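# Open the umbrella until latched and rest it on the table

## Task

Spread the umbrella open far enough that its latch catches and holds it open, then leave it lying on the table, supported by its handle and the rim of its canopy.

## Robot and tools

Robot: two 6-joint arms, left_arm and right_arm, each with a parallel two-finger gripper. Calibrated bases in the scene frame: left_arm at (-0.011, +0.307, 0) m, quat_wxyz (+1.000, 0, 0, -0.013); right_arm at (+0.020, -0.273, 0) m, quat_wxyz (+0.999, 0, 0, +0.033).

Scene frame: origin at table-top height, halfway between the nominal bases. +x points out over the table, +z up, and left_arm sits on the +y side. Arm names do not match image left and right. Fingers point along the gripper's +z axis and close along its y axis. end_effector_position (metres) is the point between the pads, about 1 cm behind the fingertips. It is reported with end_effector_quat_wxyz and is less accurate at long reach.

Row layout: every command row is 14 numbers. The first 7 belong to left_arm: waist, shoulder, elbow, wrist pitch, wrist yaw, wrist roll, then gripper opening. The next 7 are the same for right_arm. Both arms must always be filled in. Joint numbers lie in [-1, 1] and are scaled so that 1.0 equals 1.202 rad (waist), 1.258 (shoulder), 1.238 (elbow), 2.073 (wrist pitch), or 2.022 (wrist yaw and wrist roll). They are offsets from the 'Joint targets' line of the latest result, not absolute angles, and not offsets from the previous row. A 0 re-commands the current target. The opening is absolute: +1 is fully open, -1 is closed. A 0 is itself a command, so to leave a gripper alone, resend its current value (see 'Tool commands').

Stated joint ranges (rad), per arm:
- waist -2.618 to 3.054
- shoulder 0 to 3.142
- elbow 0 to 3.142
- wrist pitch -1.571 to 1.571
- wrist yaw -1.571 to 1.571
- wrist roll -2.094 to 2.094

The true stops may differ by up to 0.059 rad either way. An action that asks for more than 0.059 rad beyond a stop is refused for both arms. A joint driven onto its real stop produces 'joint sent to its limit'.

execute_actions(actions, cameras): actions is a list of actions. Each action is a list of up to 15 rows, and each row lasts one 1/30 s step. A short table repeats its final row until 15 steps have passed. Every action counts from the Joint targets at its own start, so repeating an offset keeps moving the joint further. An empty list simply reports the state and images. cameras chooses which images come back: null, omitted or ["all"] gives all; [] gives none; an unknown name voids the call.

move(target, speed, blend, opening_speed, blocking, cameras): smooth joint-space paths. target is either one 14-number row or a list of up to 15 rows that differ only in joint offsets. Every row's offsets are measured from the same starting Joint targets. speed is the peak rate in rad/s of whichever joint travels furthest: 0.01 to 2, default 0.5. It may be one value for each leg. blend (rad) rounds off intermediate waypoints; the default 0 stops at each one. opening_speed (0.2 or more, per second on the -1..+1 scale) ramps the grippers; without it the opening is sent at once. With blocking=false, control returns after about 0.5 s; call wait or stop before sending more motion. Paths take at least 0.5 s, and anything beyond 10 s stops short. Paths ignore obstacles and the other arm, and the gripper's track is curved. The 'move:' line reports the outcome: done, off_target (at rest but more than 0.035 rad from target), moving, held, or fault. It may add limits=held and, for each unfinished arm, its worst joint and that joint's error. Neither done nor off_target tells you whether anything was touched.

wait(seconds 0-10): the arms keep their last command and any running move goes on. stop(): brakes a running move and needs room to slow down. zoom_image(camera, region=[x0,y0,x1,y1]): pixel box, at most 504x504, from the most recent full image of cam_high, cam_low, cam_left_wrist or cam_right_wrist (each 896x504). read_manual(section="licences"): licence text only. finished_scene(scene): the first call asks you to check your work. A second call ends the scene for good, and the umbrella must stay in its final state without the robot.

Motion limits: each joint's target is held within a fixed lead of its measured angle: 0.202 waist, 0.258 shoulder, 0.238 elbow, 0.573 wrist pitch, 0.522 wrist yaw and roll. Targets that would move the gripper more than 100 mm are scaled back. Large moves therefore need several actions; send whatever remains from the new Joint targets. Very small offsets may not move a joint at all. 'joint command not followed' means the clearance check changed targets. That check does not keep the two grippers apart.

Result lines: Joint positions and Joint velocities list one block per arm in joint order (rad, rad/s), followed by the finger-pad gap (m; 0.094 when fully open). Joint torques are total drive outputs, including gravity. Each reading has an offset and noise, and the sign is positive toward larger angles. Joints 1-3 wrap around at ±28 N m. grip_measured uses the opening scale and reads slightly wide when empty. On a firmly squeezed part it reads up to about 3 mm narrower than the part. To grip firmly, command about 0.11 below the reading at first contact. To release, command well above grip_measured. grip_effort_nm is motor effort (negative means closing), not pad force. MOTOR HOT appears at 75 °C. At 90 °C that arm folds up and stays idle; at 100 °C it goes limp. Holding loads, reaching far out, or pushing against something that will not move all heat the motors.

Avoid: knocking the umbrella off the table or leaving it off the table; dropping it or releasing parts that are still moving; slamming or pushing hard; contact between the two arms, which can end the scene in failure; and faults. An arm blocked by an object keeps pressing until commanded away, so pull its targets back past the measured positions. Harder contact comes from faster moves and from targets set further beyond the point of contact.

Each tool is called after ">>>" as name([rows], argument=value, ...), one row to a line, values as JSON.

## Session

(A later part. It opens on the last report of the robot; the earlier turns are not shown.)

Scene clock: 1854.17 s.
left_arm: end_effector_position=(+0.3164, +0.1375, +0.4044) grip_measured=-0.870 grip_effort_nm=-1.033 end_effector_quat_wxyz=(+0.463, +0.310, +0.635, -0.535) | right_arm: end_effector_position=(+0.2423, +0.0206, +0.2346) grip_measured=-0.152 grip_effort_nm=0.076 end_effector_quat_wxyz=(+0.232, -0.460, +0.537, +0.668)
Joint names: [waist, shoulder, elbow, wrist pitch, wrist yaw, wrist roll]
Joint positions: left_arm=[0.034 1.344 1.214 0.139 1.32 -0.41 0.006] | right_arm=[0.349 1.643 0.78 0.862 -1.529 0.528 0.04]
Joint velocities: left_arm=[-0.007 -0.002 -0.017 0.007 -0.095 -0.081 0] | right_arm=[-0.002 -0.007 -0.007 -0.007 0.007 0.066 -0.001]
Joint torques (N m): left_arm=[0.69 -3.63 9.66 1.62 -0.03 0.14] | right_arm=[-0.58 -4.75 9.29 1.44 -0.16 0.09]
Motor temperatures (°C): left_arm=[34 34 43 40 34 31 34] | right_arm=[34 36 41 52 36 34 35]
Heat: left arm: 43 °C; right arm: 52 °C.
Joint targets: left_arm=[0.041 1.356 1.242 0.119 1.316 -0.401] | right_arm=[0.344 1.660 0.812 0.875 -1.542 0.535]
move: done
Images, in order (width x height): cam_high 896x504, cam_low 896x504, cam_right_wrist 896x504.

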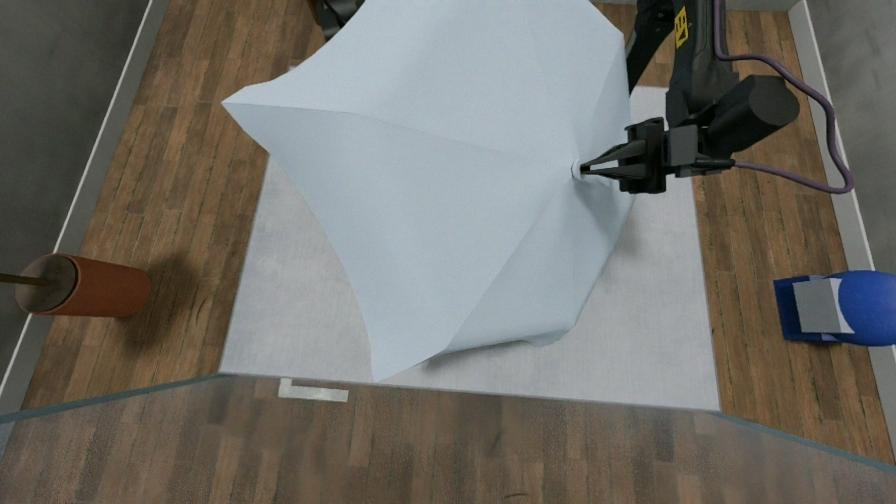

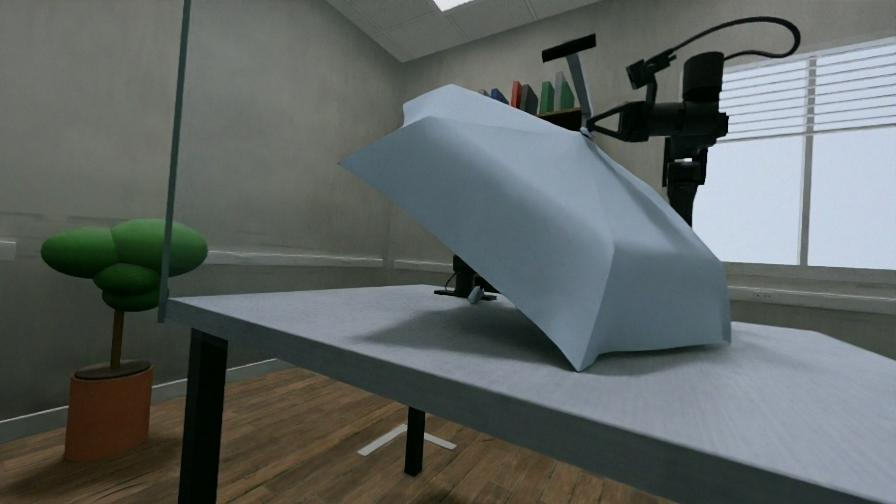

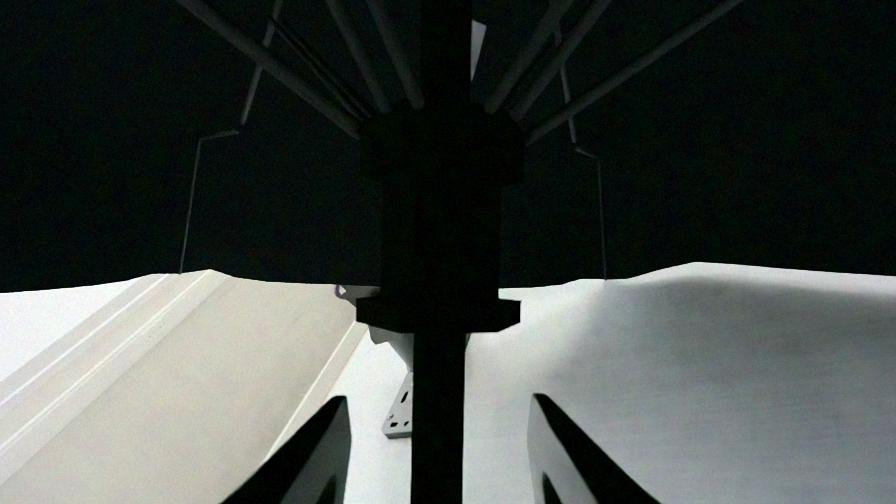

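>>> move(target=[0, 0, 0, 0, 0, 0, -0.95, 0, 0, 0, 0, 0, 0, -0.66], opening_speed=0.5, cameras=["cam_right_wrist"])

>>> move(target=[0, 0, 0, 0, 0, 0, -0.95, 0.009, 0, 0.0267, -0.0256, 0.0158, 0, -0.66], speed=0.1, cameras=["cam_high", "cam_right_wrist"])

Scene clock: 1893.10 s.
left_arm: end_effector_position=(+0.3164, +0.1375, +0.4044) grip_measured=-0.870 grip_effort_nm=-1.033 end_effector_quat_wxyz=(+0.463, +0.310, +0.635, -0.535) | right_arm: end_effector_position=(+0.2421, +0.0206, +0.2346) grip_measured=-0.658 grip_effort_nm=-0.144 end_effector_quat_wxyz=(+0.232, -0.460, +0.537, +0.668)
Joint names: [waist, shoulder, elbow, wrist pitch, wrist yaw, wrist roll]
Joint positions: left_arm=[0.034 1.344 1.214 0.139 1.32 -0.41 0.006] | right_arm=[0.349 1.643 0.78 0.863 -1.53 0.528 0.016]
Joint velocities: left_arm=[-0.002 0.002 0.007 -0.037 -0.066 -0.007 -0.001] | right_arm=[-0.012 0.002 0.002 -0.051 0.007 -0.051 0]
Joint torques (N m): left_arm=[0.7 -3.63 9.66 1.61 -0.04 0.14] | right_arm=[-0.55 -4.81 9.28 1.43 -0.17 0.1]
Motor temperatures (°C): left_arm=[34 34 43 40 34 31 34] | right_arm=[34 36 42 47 35 34 35]
Heat: left arm: 43 °C; right arm: 47 °C.
Joint targets: left_arm=[0.041 1.356 1.242 0.119 1.316 -0.401] | right_arm=[0.344 1.660 0.812 0.875 -1.543 0.535]
move: done
Images, in order (width x height): cam_right_wrist 896x504.

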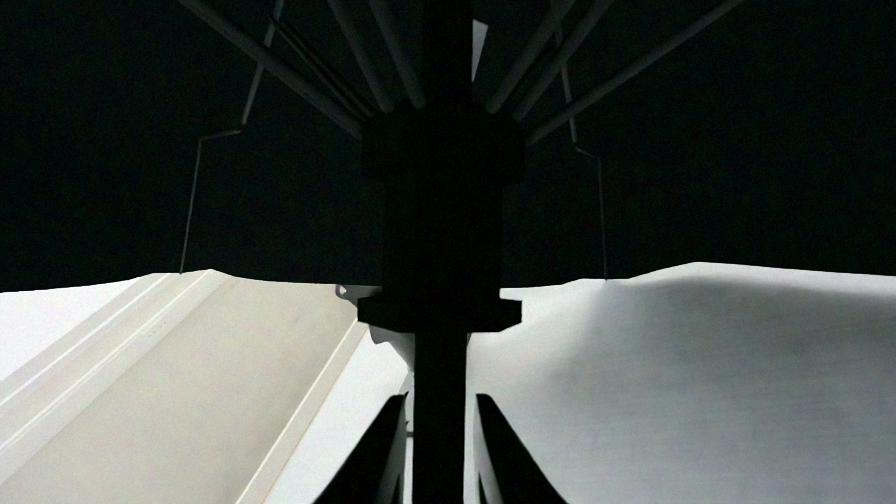

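Scene clock: 1894.13 s.
left_arm: end_effector_position=(+0.3164, +0.1375, +0.4044) grip_measured=-0.870 grip_effort_nm=-1.033 end_effector_quat_wxyz=(+0.463, +0.310, +0.635, -0.535) | right_arm: end_effector_position=(+0.2478, +0.0230, +0.2425) grip_measured=-0.658 grip_effort_nm=-0.149 end_effector_quat_wxyz=(+0.238, -0.461, +0.536, +0.666)
Joint names: [waist, shoulder, elbow, wrist pitch, wrist yaw, wrist roll]
Joint positions: left_arm=[0.034 1.344 1.214 0.139 1.32 -0.41 0.006] | right_arm=[0.349 1.643 0.814 0.84 -1.523 0.528 0.016]
Joint velocities: left_arm=[0.007 0.007 -0.002 0.051 0.022 0.022 -0.001] | right_arm=[-0.007 -0.012 -0.017 -0.095 -0.095 0.037 0]
Joint torques (N m): left_arm=[0.72 -3.63 9.66 1.61 -0.04 0.13] | right_arm=[0.55 -4.88 9.26 1.15 0.13 0.09]
Motor temperatures (°C): left_arm=[34 34 43 40 34 31 34] | right_arm=[34 36 42 47 35 34 35]
Heat: left arm: 43 °C; right arm: 47 °C.
Joint targets: left_arm=[0.041 1.356 1.242 0.119 1.316 -0.401] | right_arm=[0.354 1.660 0.845 0.822 -1.510 0.535]
move: done
Images, in order (width x height): cam_high 896x504, cam_right_wrist 896x504.

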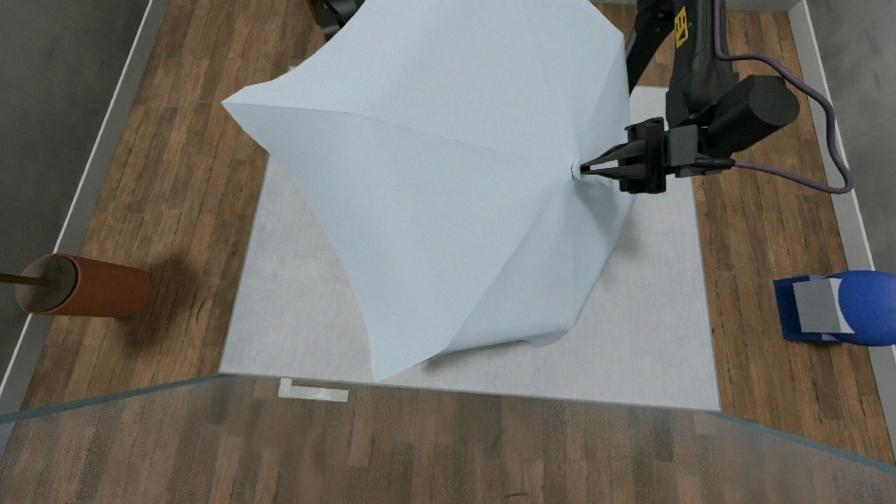

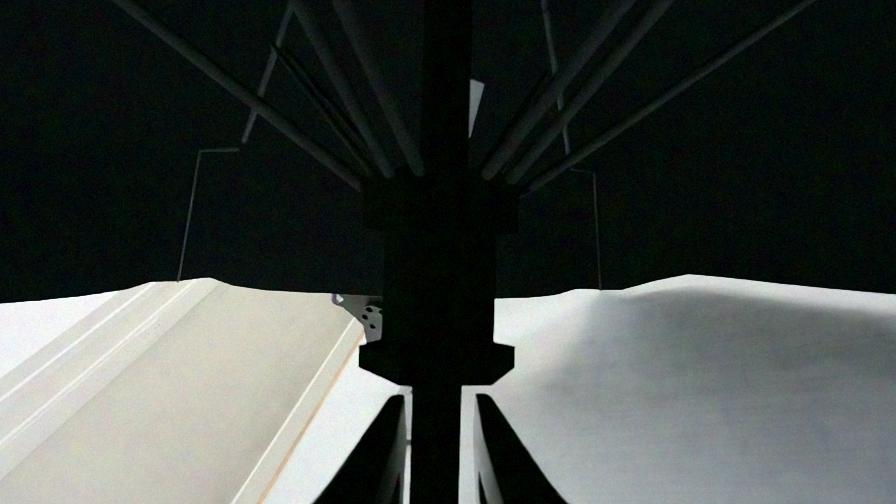

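>>> move(target=[0, 0, 0, 0, 0, 0, -0.95, 0.005, -0.0707, -0.0905, -0.0034, 0.048, -0.0262, -0.6], speed=0.12, cameras=["cam_high", "cam_right_wrist"])

Scene clock: 1912.83 s.
left_arm: end_effector_position=(+0.3163, +0.1375, +0.4045) grip_measured=-0.870 grip_effort_nm=-1.033 end_effector_quat_wxyz=(+0.463, +0.310, +0.635, -0.535) | right_arm: end_effector_position=(+0.2491, +0.0239, +0.2374) grip_measured=-0.602 grip_effort_nm=0.076 end_effector_quat_wxyz=(+0.268, -0.440, +0.555, +0.653)
Joint names: [waist, shoulder, elbow, wrist pitch, wrist yaw, wrist roll]
Joint positions: left_arm=[0.034 1.344 1.215 0.136 1.32 -0.41 0.006] | right_arm=[0.355 1.6 0.753 0.833 -1.43 0.497 0.019]
Joint velocities: left_arm=[-0.002 -0.007 -0.017 0.007 0.007 -0.007 -0.001] | right_arm=[-0.012 -0.002 0.012 -0.081 0.066 -0.007 0.001]
Joint torques (N m): left_arm=[0.7 -3.62 9.57 1.64 -0.03 0.13] | right_arm=[0.58 -7.98 4.83 1.22 0.15 -0.13]
Motor temperatures (°C): left_arm=[34 34 43 40 34 31 34] | right_arm=[34 36 42 46 35 34 35]
Heat: left arm: 43 °C; right arm: 46 °C.
Joint targets: left_arm=[0.041 1.356 1.242 0.119 1.316 -0.401] | right_arm=[0.361 1.571 0.733 0.815 -1.414 0.482]
move: done
Images, in order (width x height): cam_high 896x504, cam_right_wrist 896x504.

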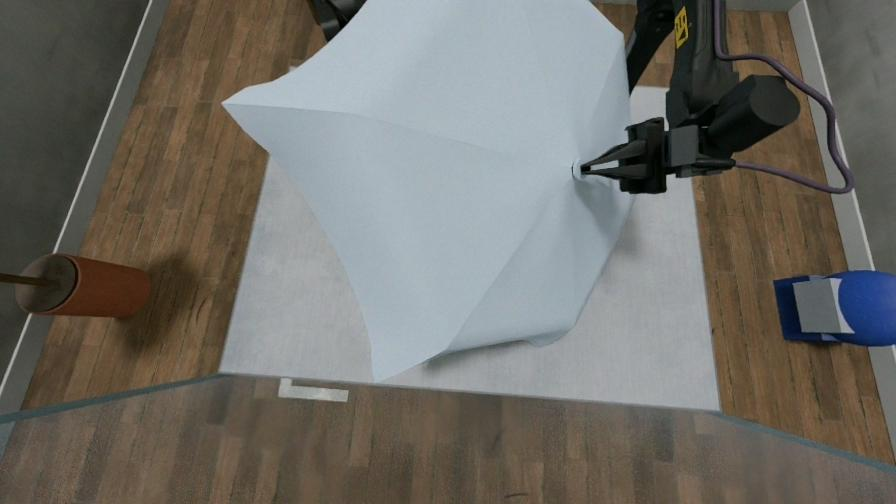

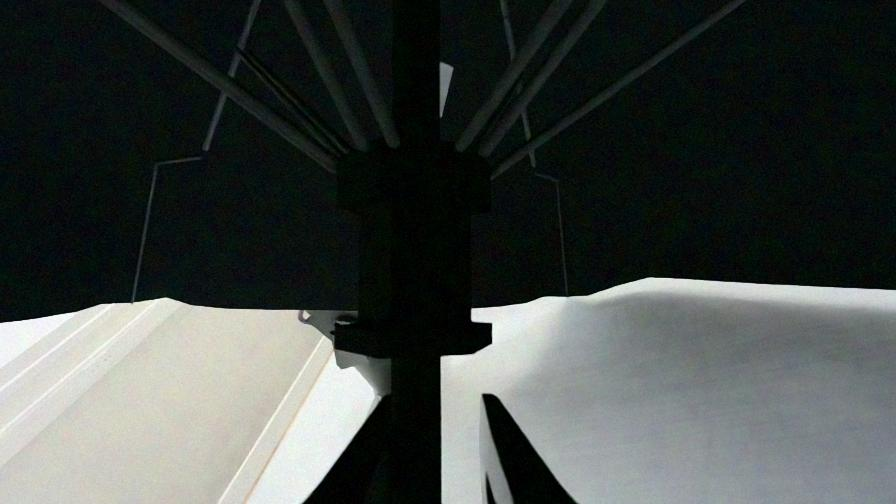

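>>> move(target=[0, 0, 0, 0, 0, 0, -0.95, 0.0108, -0.0111, 0.0525, -0.0063, 0.0074, -0.004, -0.6], speed=0.1, cameras=["cam_right_wrist"])

Scene clock: 1930.50 s.
left_arm: end_effector_position=(+0.3163, +0.1375, +0.4045) grip_measured=-0.870 grip_effort_nm=-1.028 end_effector_quat_wxyz=(+0.463, +0.310, +0.635, -0.535) | right_arm: end_effector_position=(+0.2490, +0.0281, +0.2439) grip_measured=-0.602 grip_effort_nm=0.076 end_effector_quat_wxyz=(+0.277, -0.443, +0.551, +0.650)
Joint names: [waist, shoulder, elbow, wrist pitch, wrist yaw, wrist roll]
Joint positions: left_arm=[0.034 1.344 1.215 0.136 1.32 -0.41 0.006] | right_arm=[0.368 1.589 0.767 0.82 -1.411 0.489 0.019]
Joint velocities: left_arm=[-0.007 0.002 0.007 -0.022 -0.007 0.037 0] | right_arm=[0.007 0.002 0.017 -0.022 0.007 -0.051 0]
Joint torques (N m): left_arm=[0.69 -3.62 9.59 1.64 -0.03 0.14] | right_arm=[0.58 -8.31 9.37 1.23 0.13 -0.12]
Motor temperatures (°C): left_arm=[34 34 43 40 33 31 34] | right_arm=[34 37 41 46 35 34 35]
Heat: left arm: 43 °C; right arm: 46 °C.
Joint targets: left_arm=[0.041 1.356 1.242 0.119 1.316 -0.401] | right_arm=[0.374 1.557 0.798 0.802 -1.399 0.474]
move: done
Images, in order (width x height): cam_right_wrist 896x504.

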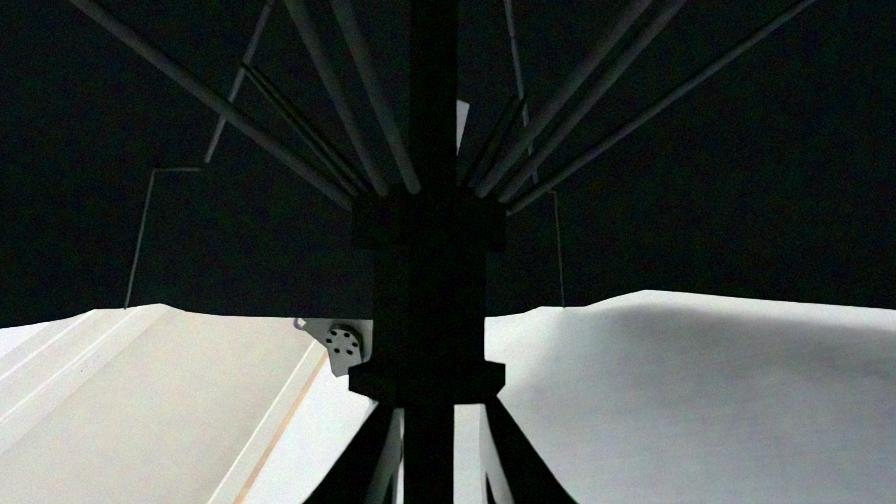

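>>> move(target=[-0.0258, 0.004, -0.0452, -0.027, 0.0307, 0, -0.95, 0.0233, -0.0079, 0.084, 0.0246, 0.043, 0, -0.68], speed=0.12, cameras=["cam_high", "cam_right_wrist"])

Scene clock: 1938.23 s.
left_arm: end_effector_position=(+0.3150, +0.1371, +0.4058) grip_measured=-0.870 grip_effort_nm=-1.043 end_effector_quat_wxyz=(+0.465, +0.316, +0.631, -0.535) | right_arm: end_effector_position=(+0.2536, +0.0376, +0.2572) grip_measured=-0.678 grip_effort_nm=-0.139 end_effector_quat_wxyz=(+0.285, -0.446, +0.548, +0.648)
Joint names: [waist, shoulder, elbow, wrist pitch, wrist yaw, wrist roll]
Joint positions: left_arm=[0.034 1.344 1.215 0.148 1.328 -0.41 0.006] | right_arm=[0.39 1.589 0.822 0.78 -1.384 0.486 0.015]
Joint velocities: left_arm=[-0.007 -0.007 -0.002 0.051 0.066 -0.007 0.001] | right_arm=[-0.022 -0.007 -0.002 0.081 0.022 -0.007 0]
Joint torques (N m): left_arm=[-2 -3.26 5.14 0.95 0.48 0.14] | right_arm=[1.09 -9.24 14 2.09 0.79 -0.1]
Motor temperatures (°C): left_arm=[34 34 42 40 33 31 34] | right_arm=[34 38 41 45 34 34 34]
Heat: left arm: 42 °C; right arm: 45 °C.
Joint targets: left_arm=[0.010 1.361 1.186 0.064 1.378 -0.401] | right_arm=[0.401 1.547 0.902 0.853 -1.312 0.474]
move: off_target (left_arm, right_arm); left_arm: the wrist pitch is farthest, 0.085 rad from its target; right_arm: the elbow is farthest, 0.080 rad from its target
Images, in order (width x height): cam_high 896x504, cam_right_wrist 896x504.

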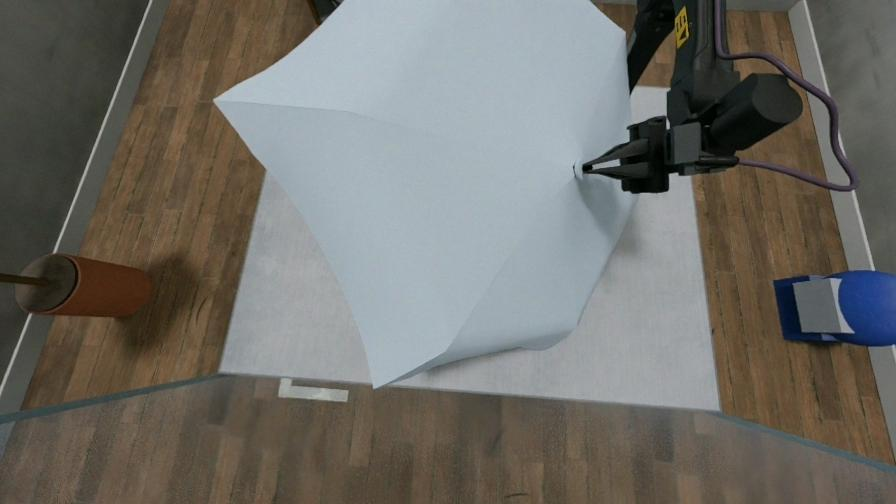

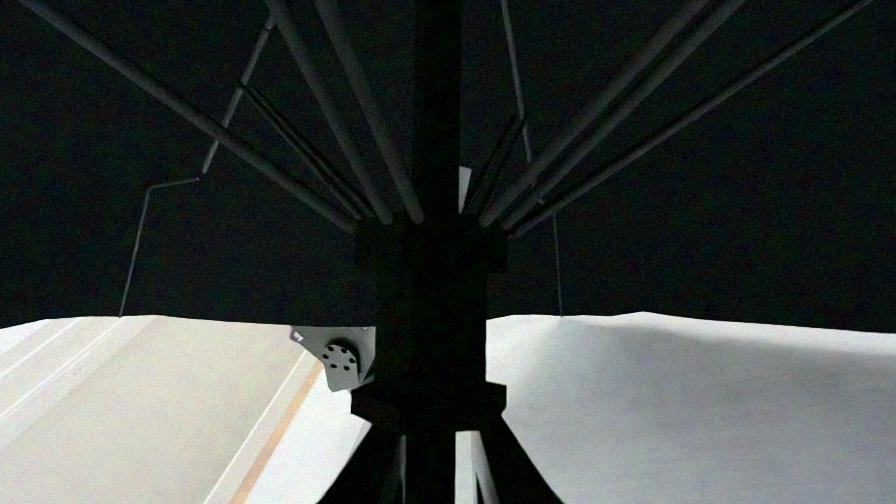

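>>> move(target=[-0.0158, 0.0103, -0.0178, -0.0212, 0.0257, 0, -0.95, 0.0183, -0.0087, 0.0622, -0.0014, 0.0292, 0, -0.68], speed=0.12, cameras=["cam_high", "cam_right_wrist"])

Scene clock: 1942.97 s.
left_arm: end_effector_position=(+0.3134, +0.1365, +0.4075) grip_measured=-0.870 grip_effort_nm=-1.048 end_effector_quat_wxyz=(+0.467, +0.322, +0.626, -0.535) | right_arm: end_effector_position=(+0.2568, +0.0469, +0.2706) grip_measured=-0.678 grip_effort_nm=-0.139 end_effector_quat_wxyz=(+0.289, -0.447, +0.545, +0.647)
Joint names: [waist, shoulder, elbow, wrist pitch, wrist yaw, wrist roll]
Joint positions: left_arm=[0.033 1.344 1.215 0.163 1.336 -0.411 0.006] | right_arm=[0.412 1.589 0.878 0.733 -1.36 0.486 0.015]
Joint velocities: left_arm=[-0.012 -0.007 -0.007 -0.037 -0.022 -0.022 0] | right_arm=[0.007 0.017 0.002 0.007 0.051 -0.11 0]
Joint torques (N m): left_arm=[-3.62 -2.33 3.44 0.33 0.91 0.15] | right_arm=[1.2 -10.25 16.08 2.52 1.21 -0.11]
Motor temperatures (°C): left_arm=[34 34 42 40 33 31 34] | right_arm=[34 38 42 46 35 34 34]
Heat: left arm: 42 °C; right arm: 46 °C.
Joint targets: left_arm=[-0.009 1.374 1.164 0.019 1.430 -0.401] | right_arm=[0.423 1.536 0.979 0.850 -1.253 0.474]
move: off_target (left_arm, right_arm); left_arm: the wrist pitch is farthest, 0.143 rad from its target; right_arm: the wrist pitch is farthest, 0.117 rad from its target
Images, in order (width x height): cam_high 896x504, cam_right_wrist 896x504.

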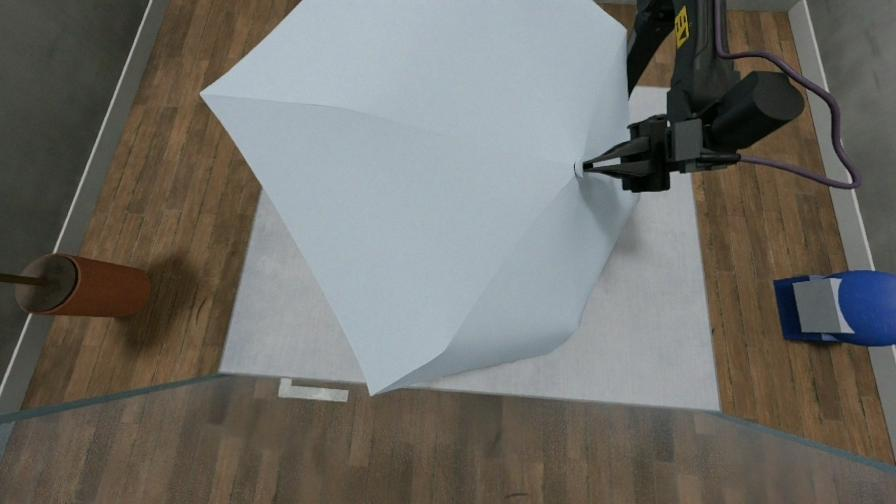

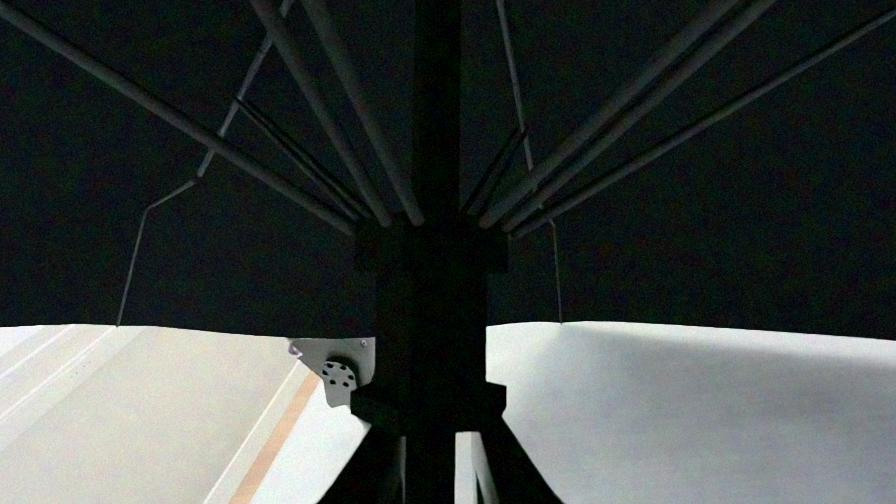

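>>> move(target=[-0.0183, 0.0119, -0.021, -0.026, 0.0272, 0, -0.95, 0.0191, -0.0103, 0.0695, 0.001, 0.0336, 0, -0.68], speed=0.12, cameras=["cam_high", "cam_right_wrist"])

Scene clock: 1948.20 s.
left_arm: end_effector_position=(+0.3082, +0.1284, +0.4065) grip_measured=-0.871 grip_effort_nm=-1.033 end_effector_quat_wxyz=(+0.456, +0.331, +0.622, -0.544) | right_arm: end_effector_position=(+0.2622, +0.0587, +0.2956) grip_measured=-0.678 grip_effort_nm=-0.144 end_effector_quat_wxyz=(+0.315, -0.455, +0.531, +0.641)
Joint names: [waist, shoulder, elbow, wrist pitch, wrist yaw, wrist roll]
Joint positions: left_arm=[0.009 1.347 1.215 0.161 1.345 -0.412 0.006] | right_arm=[0.438 1.588 0.955 0.717 -1.318 0.486 0.015]
Joint velocities: left_arm=[-0.002 -0.002 -0.002 0.022 -0.007 -0.022 -0.001] | right_arm=[-0.002 -0.007 -0.007 0.022 0.022 0.037 0.002]
Joint torques (N m): left_arm=[-3.38 -1.47 1.46 -0.22 1.35 0.16] | right_arm=[0.84 -11.44 17.07 2.7 1.53 -0.11]
Motor temperatures (°C): left_arm=[34 34 41 39 34 31 34] | right_arm=[34 39 42 47 35 34 34]
Heat: left arm: 41 °C; right arm: 47 °C.
Joint targets: left_arm=[-0.031 1.389 1.138 -0.034 1.485 -0.401] | right_arm=[0.447 1.523 1.065 0.852 -1.185 0.474]
move: off_target (left_arm, right_arm); left_arm: the wrist pitch is farthest, 0.196 rad from its target; right_arm: the wrist pitch is farthest, 0.135 rad from its target
Images, in order (width x height): cam_high 896x504, cam_right_wrist 896x504.

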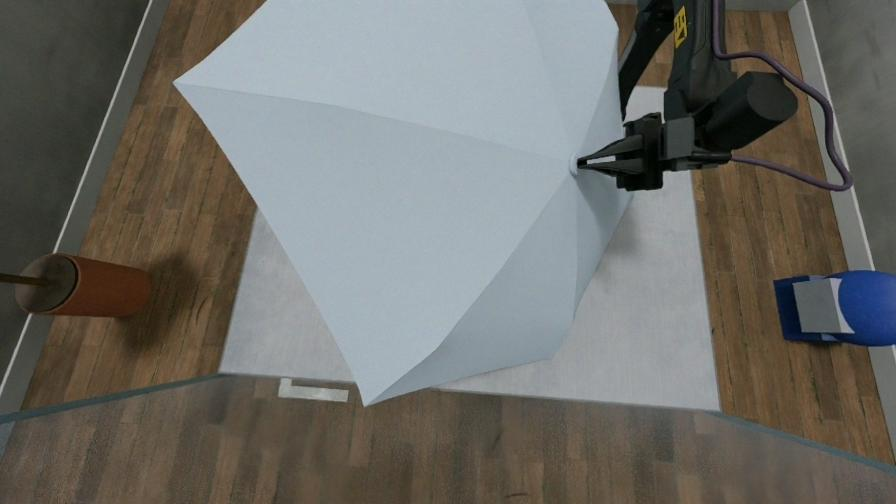

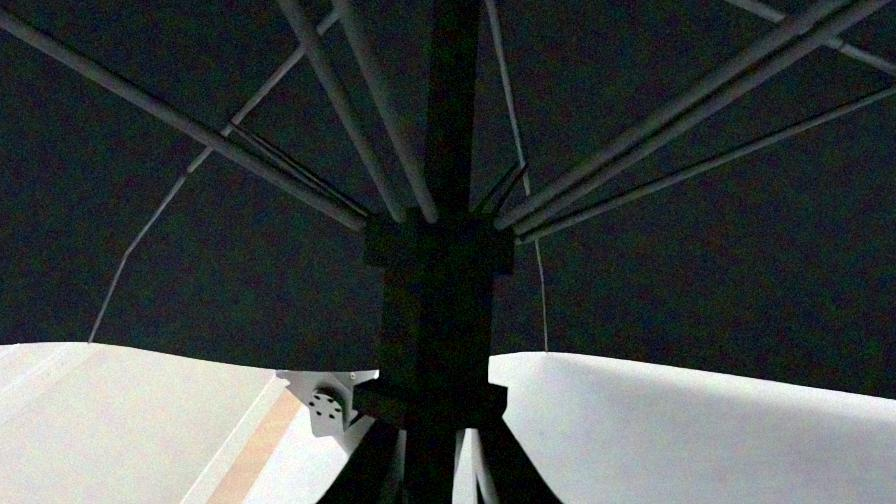

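>>> move(target=[-0.0042, 0.0064, -0.0121, -0.0222, 0.0124, 0, -0.95, 0.0225, 0.0032, 0.0711, -0.0338, 0.0163, 0, -0.68], speed=0.12, cameras=["cam_high", "cam_low", "cam_right_wrist"])

Scene clock: 1953.97 s.
left_arm: end_effector_position=(+0.3096, +0.1305, +0.4062) grip_measured=-0.871 grip_effort_nm=-1.038 end_effector_quat_wxyz=(+0.457, +0.328, +0.624, -0.542) | right_arm: end_effector_position=(+0.2629, +0.0620, +0.2975) grip_measured=-0.678 grip_effort_nm=-0.139 end_effector_quat_wxyz=(+0.285, -0.445, +0.550, +0.647)
Joint names: [waist, shoulder, elbow, wrist pitch, wrist yaw, wrist roll]
Joint positions: left_arm=[0.015 1.347 1.215 0.158 1.344 -0.412 0.006] | right_arm=[0.444 1.588 1.003 0.587 -1.326 0.479 0.015]
Joint velocities: left_arm=[-0.022 -0.002 0.007 -0.037 0.051 -0.037 -0.001] | right_arm=[-0.007 -0.007 -0.012 -0.007 0.007 -0.022 0.001]
Joint torques (N m): left_arm=[-4.45 -0.87 0.34 -0.66 1.61 0.16] | right_arm=[2.73 -10.73 19.71 3.13 1.79 -0.01]
Motor temperatures (°C): left_arm=[34 34 40 39 34 31 34] | right_arm=[34 39 44 49 36 34 34]
Heat: left arm: 40 °C; right arm: 49 °C.
Joint targets: left_arm=[-0.036 1.397 1.123 -0.081 1.510 -0.401] | right_arm=[0.471 1.532 1.141 0.766 -1.166 0.475]
move: off_target (left_arm, right_arm); left_arm: the wrist pitch is farthest, 0.238 rad from its target; right_arm: the wrist pitch is farthest, 0.195 rad from its target
Images, in order (width x height): cam_high 896x504, cam_low 896x504, cam_right_wrist 896x504.

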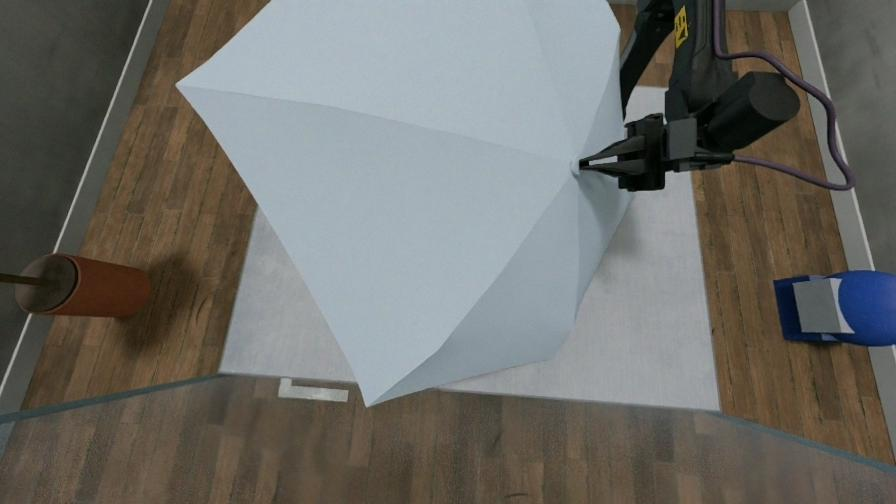

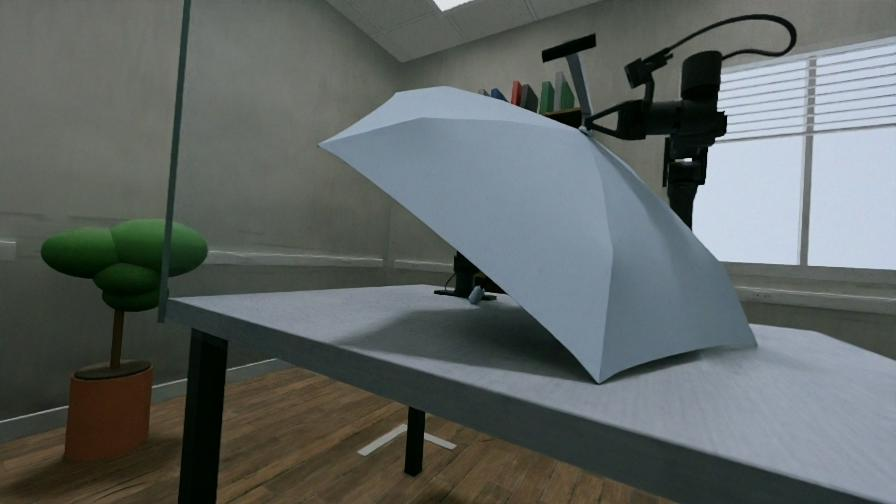

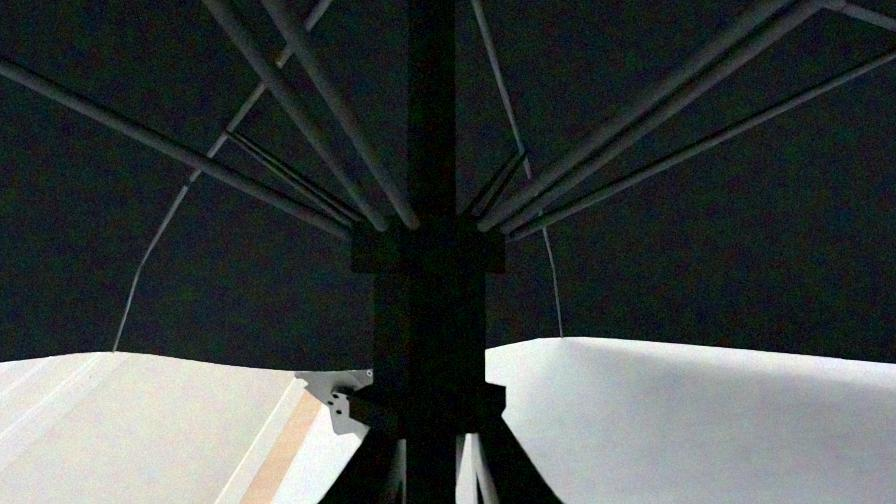

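>>> move(target=[-0.0076, 0.005, -0.0089, -0.0133, 0.0108, 0, -0.95, 0.0018, -0.0058, 0.0099, 0.0112, 0.0104, 0, -0.68], speed=0.12, cameras=["cam_high", "cam_low", "cam_right_wrist"])

Scene clock: 1957.80 s.
left_arm: end_effector_position=(+0.3095, +0.1305, +0.4059) grip_measured=-0.871 grip_effort_nm=-1.038 end_effector_quat_wxyz=(+0.456, +0.327, +0.625, -0.543) | right_arm: end_effector_position=(+0.2629, +0.0620, +0.2974) grip_measured=-0.678 grip_effort_nm=-0.129 end_effector_quat_wxyz=(+0.285, -0.445, +0.550, +0.647)
Joint names: [waist, shoulder, elbow, wrist pitch, wrist yaw, wrist roll]
Joint positions: left_arm=[0.015 1.347 1.215 0.155 1.345 -0.412 0.006] | right_arm=[0.444 1.588 1.003 0.587 -1.326 0.478 0.015]
Joint velocities: left_arm=[-0.012 0.002 -0.002 -0.198 0.007 0.037 0] | right_arm=[0.007 0.007 -0.012 0.066 -0.051 -0.022 -0.001]
Joint torques (N m): left_arm=[-5.23 -0.44 -0.59 -0.93 1.81 0.16] | right_arm=[2.66 -10.84 19.47 3.17 1.82 -0.02]
Motor temperatures (°C): left_arm=[35 34 40 39 35 31 34] | right_arm=[34 40 44 52 36 34 34]
Heat: left arm: 40 °C; right arm: 52 °C.
Joint targets: left_arm=[-0.045 1.403 1.112 -0.108 1.532 -0.401] | right_arm=[0.470 1.531 1.138 0.769 -1.163 0.475]
move: off_target (left_arm, right_arm); left_arm: the wrist pitch is farthest, 0.264 rad from its target; right_arm: the wrist pitch is farthest, 0.203 rad from its target
Images, in order (width x height): cam_high 896x504, cam_low 896x504, cam_right_wrist 896x504.

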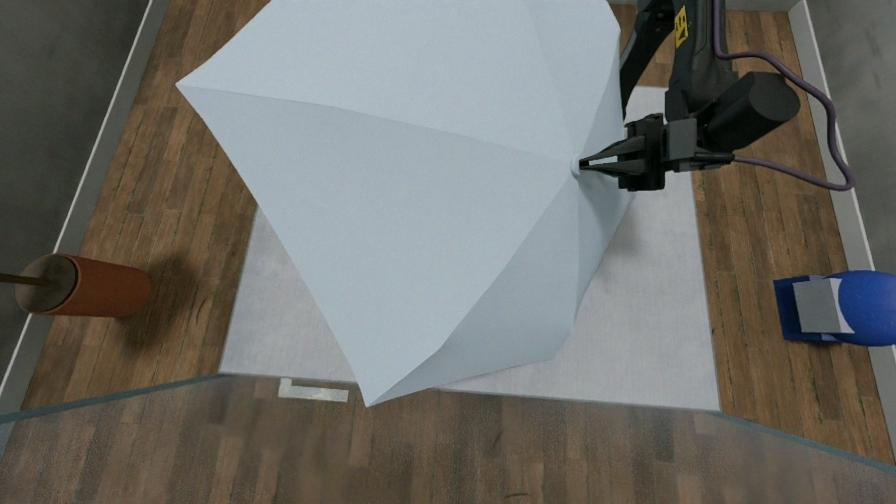

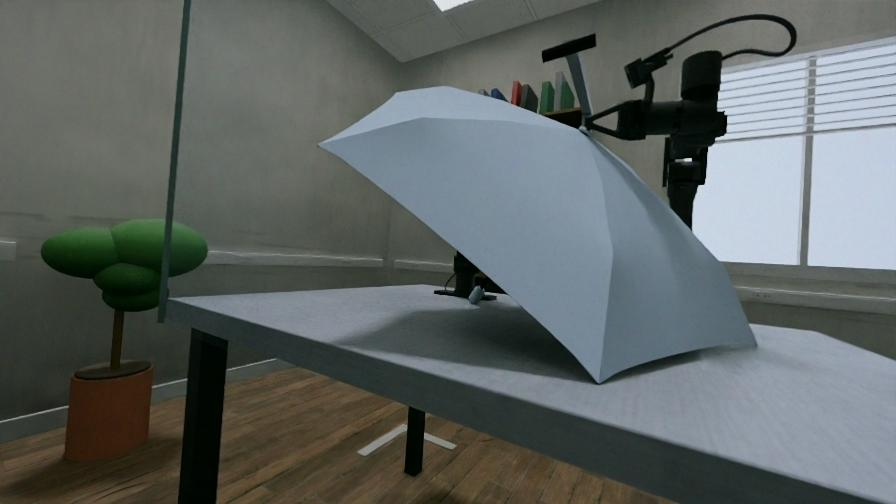

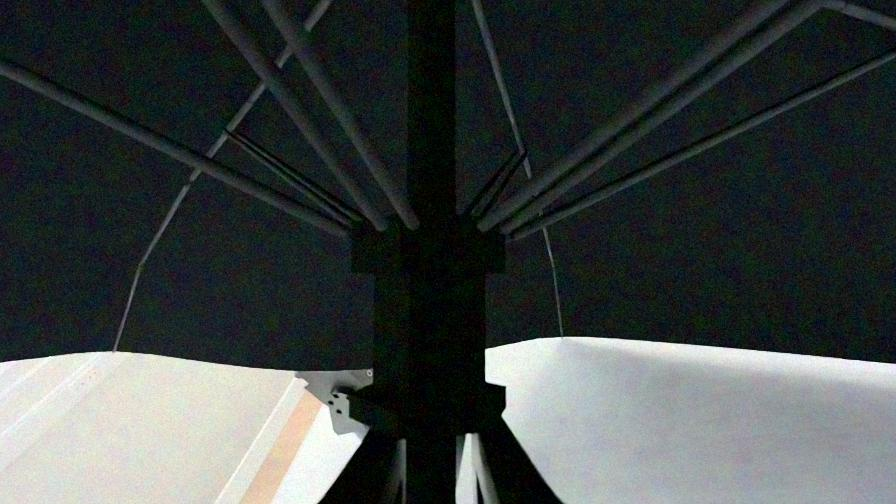

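>>> move(target=[0.0374, -0.0358, 0.0687, 0.1047, -0.0747, 0, -0.95, -0.030, 0.0437, -0.1341, -0.0743, -0.0856, 0.0015, -0.68], speed=0.1, cameras=["cam_high", "cam_low", "cam_right_wrist"])

Scene clock: 1964.20 s.
left_arm: end_effector_position=(+0.3091, +0.1303, +0.4077) grip_measured=-0.871 grip_effort_nm=-1.043 end_effector_quat_wxyz=(+0.460, +0.332, +0.621, -0.541) | right_arm: end_effector_position=(+0.2613, +0.0598, +0.2934) grip_measured=-0.678 grip_effort_nm=-0.125 end_effector_quat_wxyz=(+0.279, -0.445, +0.550, +0.649)
Joint names: [waist, shoulder, elbow, wrist pitch, wrist yaw, wrist roll]
Joint positions: left_arm=[0.015 1.347 1.215 0.172 1.347 -0.413 0.006] | right_arm=[0.439 1.588 0.99 0.59 -1.339 0.478 0.015]
Joint velocities: left_arm=[0.002 -0.017 -0.017 0.037 -0.037 0.125 -0.001] | right_arm=[0.017 -0.002 -0.022 -0.051 0.007 -0.051 0]
Joint torques (N m): left_arm=[-1.28 -3.64 5.96 1.14 0.32 0.17] | right_arm=[-0.53 -6.41 5.67 1.68 0.02 0.03]
Motor temperatures (°C): left_arm=[35 34 39 39 35 31 34] | right_arm=[34 40 44 54 36 34 34]
Heat: left arm: 39 °C; right arm: 54 °C.
Joint targets: left_arm=[0.000 1.358 1.197 0.109 1.381 -0.401] | right_arm=[0.434 1.586 0.973 0.615 -1.336 0.478]
move: off_target (left_arm); left_arm: the wrist pitch is farthest, 0.063 rad from its target
Images, in order (width x height): cam_high 896x504, cam_low 896x504, cam_right_wrist 896x504.

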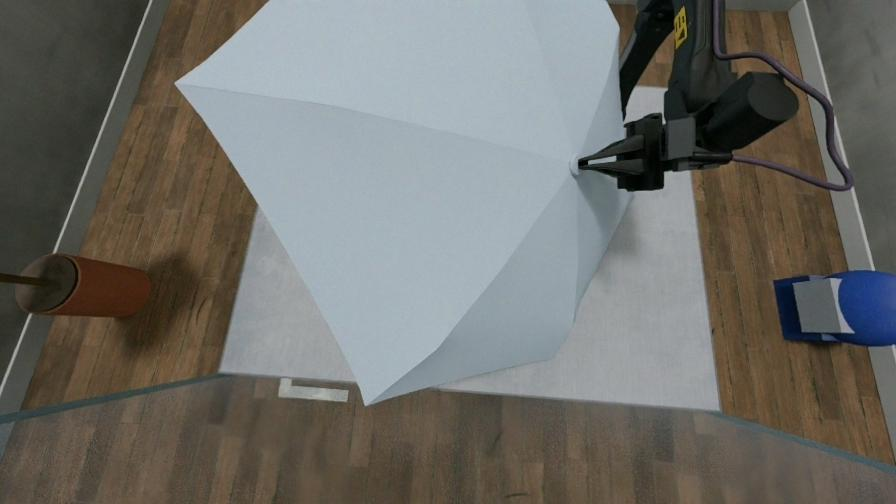

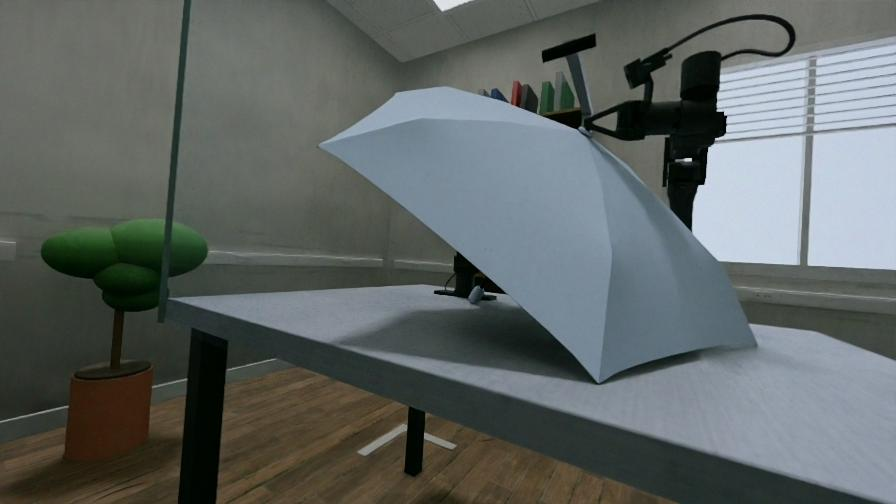

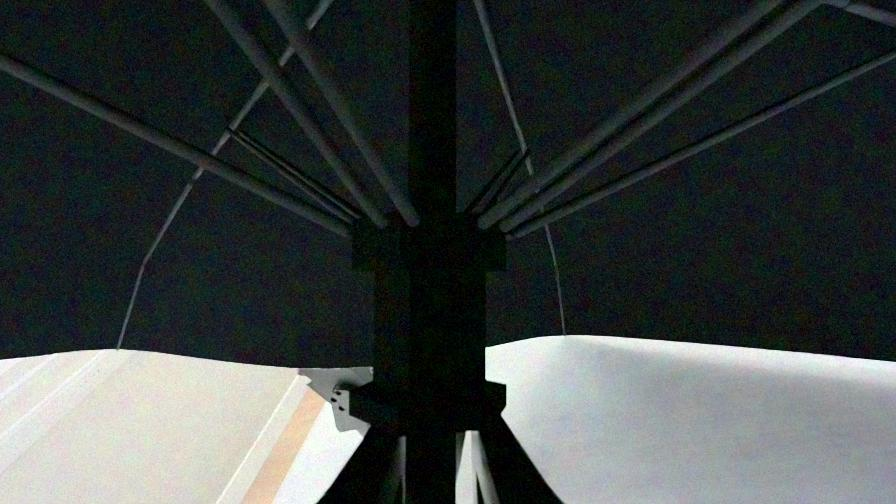

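>>> move(target=[0, 0, 0, 0, 0, 0, -0.95, -0.0101, -0.0001, -0.040, 0.0220, -0.008, 0, -0.66], speed=0.1, cameras=["cam_high", "cam_right_wrist"])

Scene clock: 1966.57 s.
left_arm: end_effector_position=(+0.3089, +0.1299, +0.4077) grip_measured=-0.871 grip_effort_nm=-1.033 end_effector_quat_wxyz=(+0.460, +0.333, +0.620, -0.541) | right_arm: end_effector_position=(+0.2599, +0.0552, +0.2841) grip_measured=-0.662 grip_effort_nm=0.081 end_effector_quat_wxyz=(+0.285, -0.446, +0.548, +0.648)
Joint names: [waist, shoulder, elbow, wrist pitch, wrist yaw, wrist roll]
Joint positions: left_arm=[0.014 1.347 1.215 0.172 1.347 -0.413 0.006] | right_arm=[0.43 1.588 0.944 0.649 -1.344 0.478 0.016]
Joint velocities: left_arm=[0.002 0.007 0.002 -0.007 -0.051 0.051 0] | right_arm=[-0.007 -0.012 -0.032 -0.081 0.051 -0.037 0]
Joint torques (N m): left_arm=[-1.17 -3.64 5.96 1.14 0.31 0.17] | right_arm=[-0.75 -6.38 5.19 1.55 -0.1 0.02]
Motor temperatures (°C): left_arm=[35 34 39 39 35 31 34] | right_arm=[34 39 44 53 36 34 34]
Heat: left arm: 39 °C; right arm: 53 °C.
Joint targets: left_arm=[0.000 1.358 1.197 0.109 1.381 -0.401] | right_arm=[0.422 1.586 0.923 0.661 -1.352 0.478]
move: off_target (left_arm); left_arm: the wrist pitch is farthest, 0.063 rad from its target
Images, in order (width x height): cam_high 896x504, cam_right_wrist 896x504.

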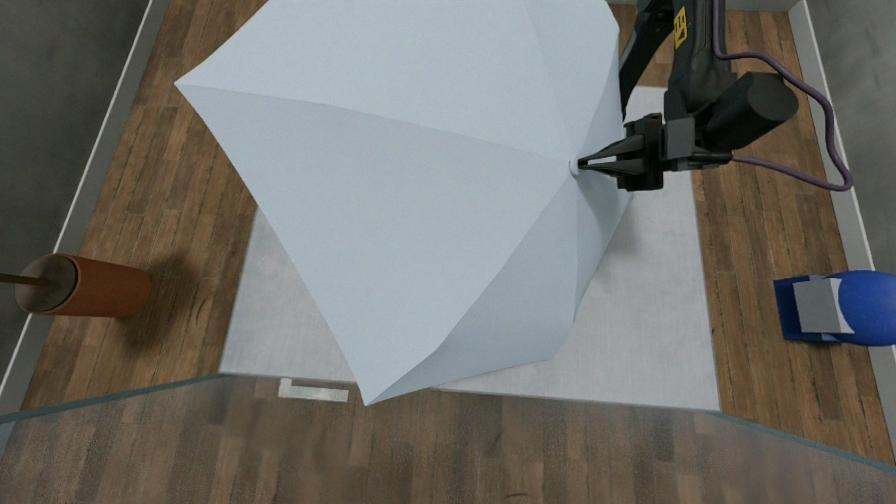

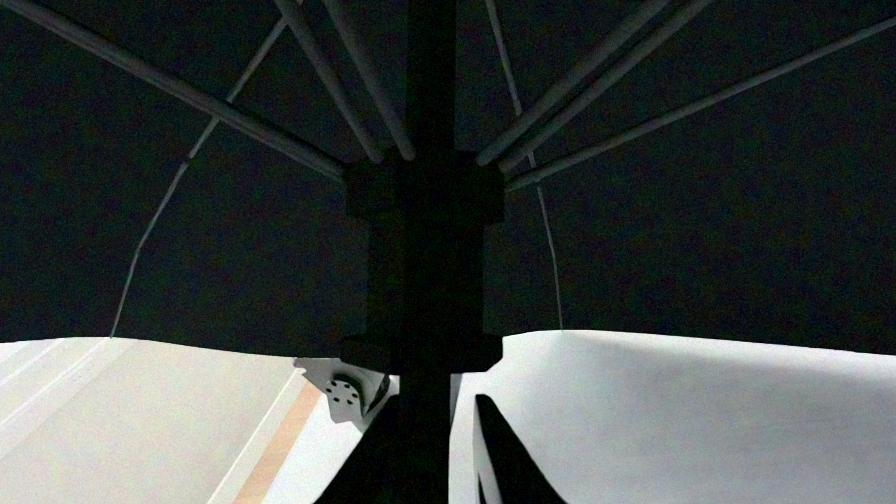

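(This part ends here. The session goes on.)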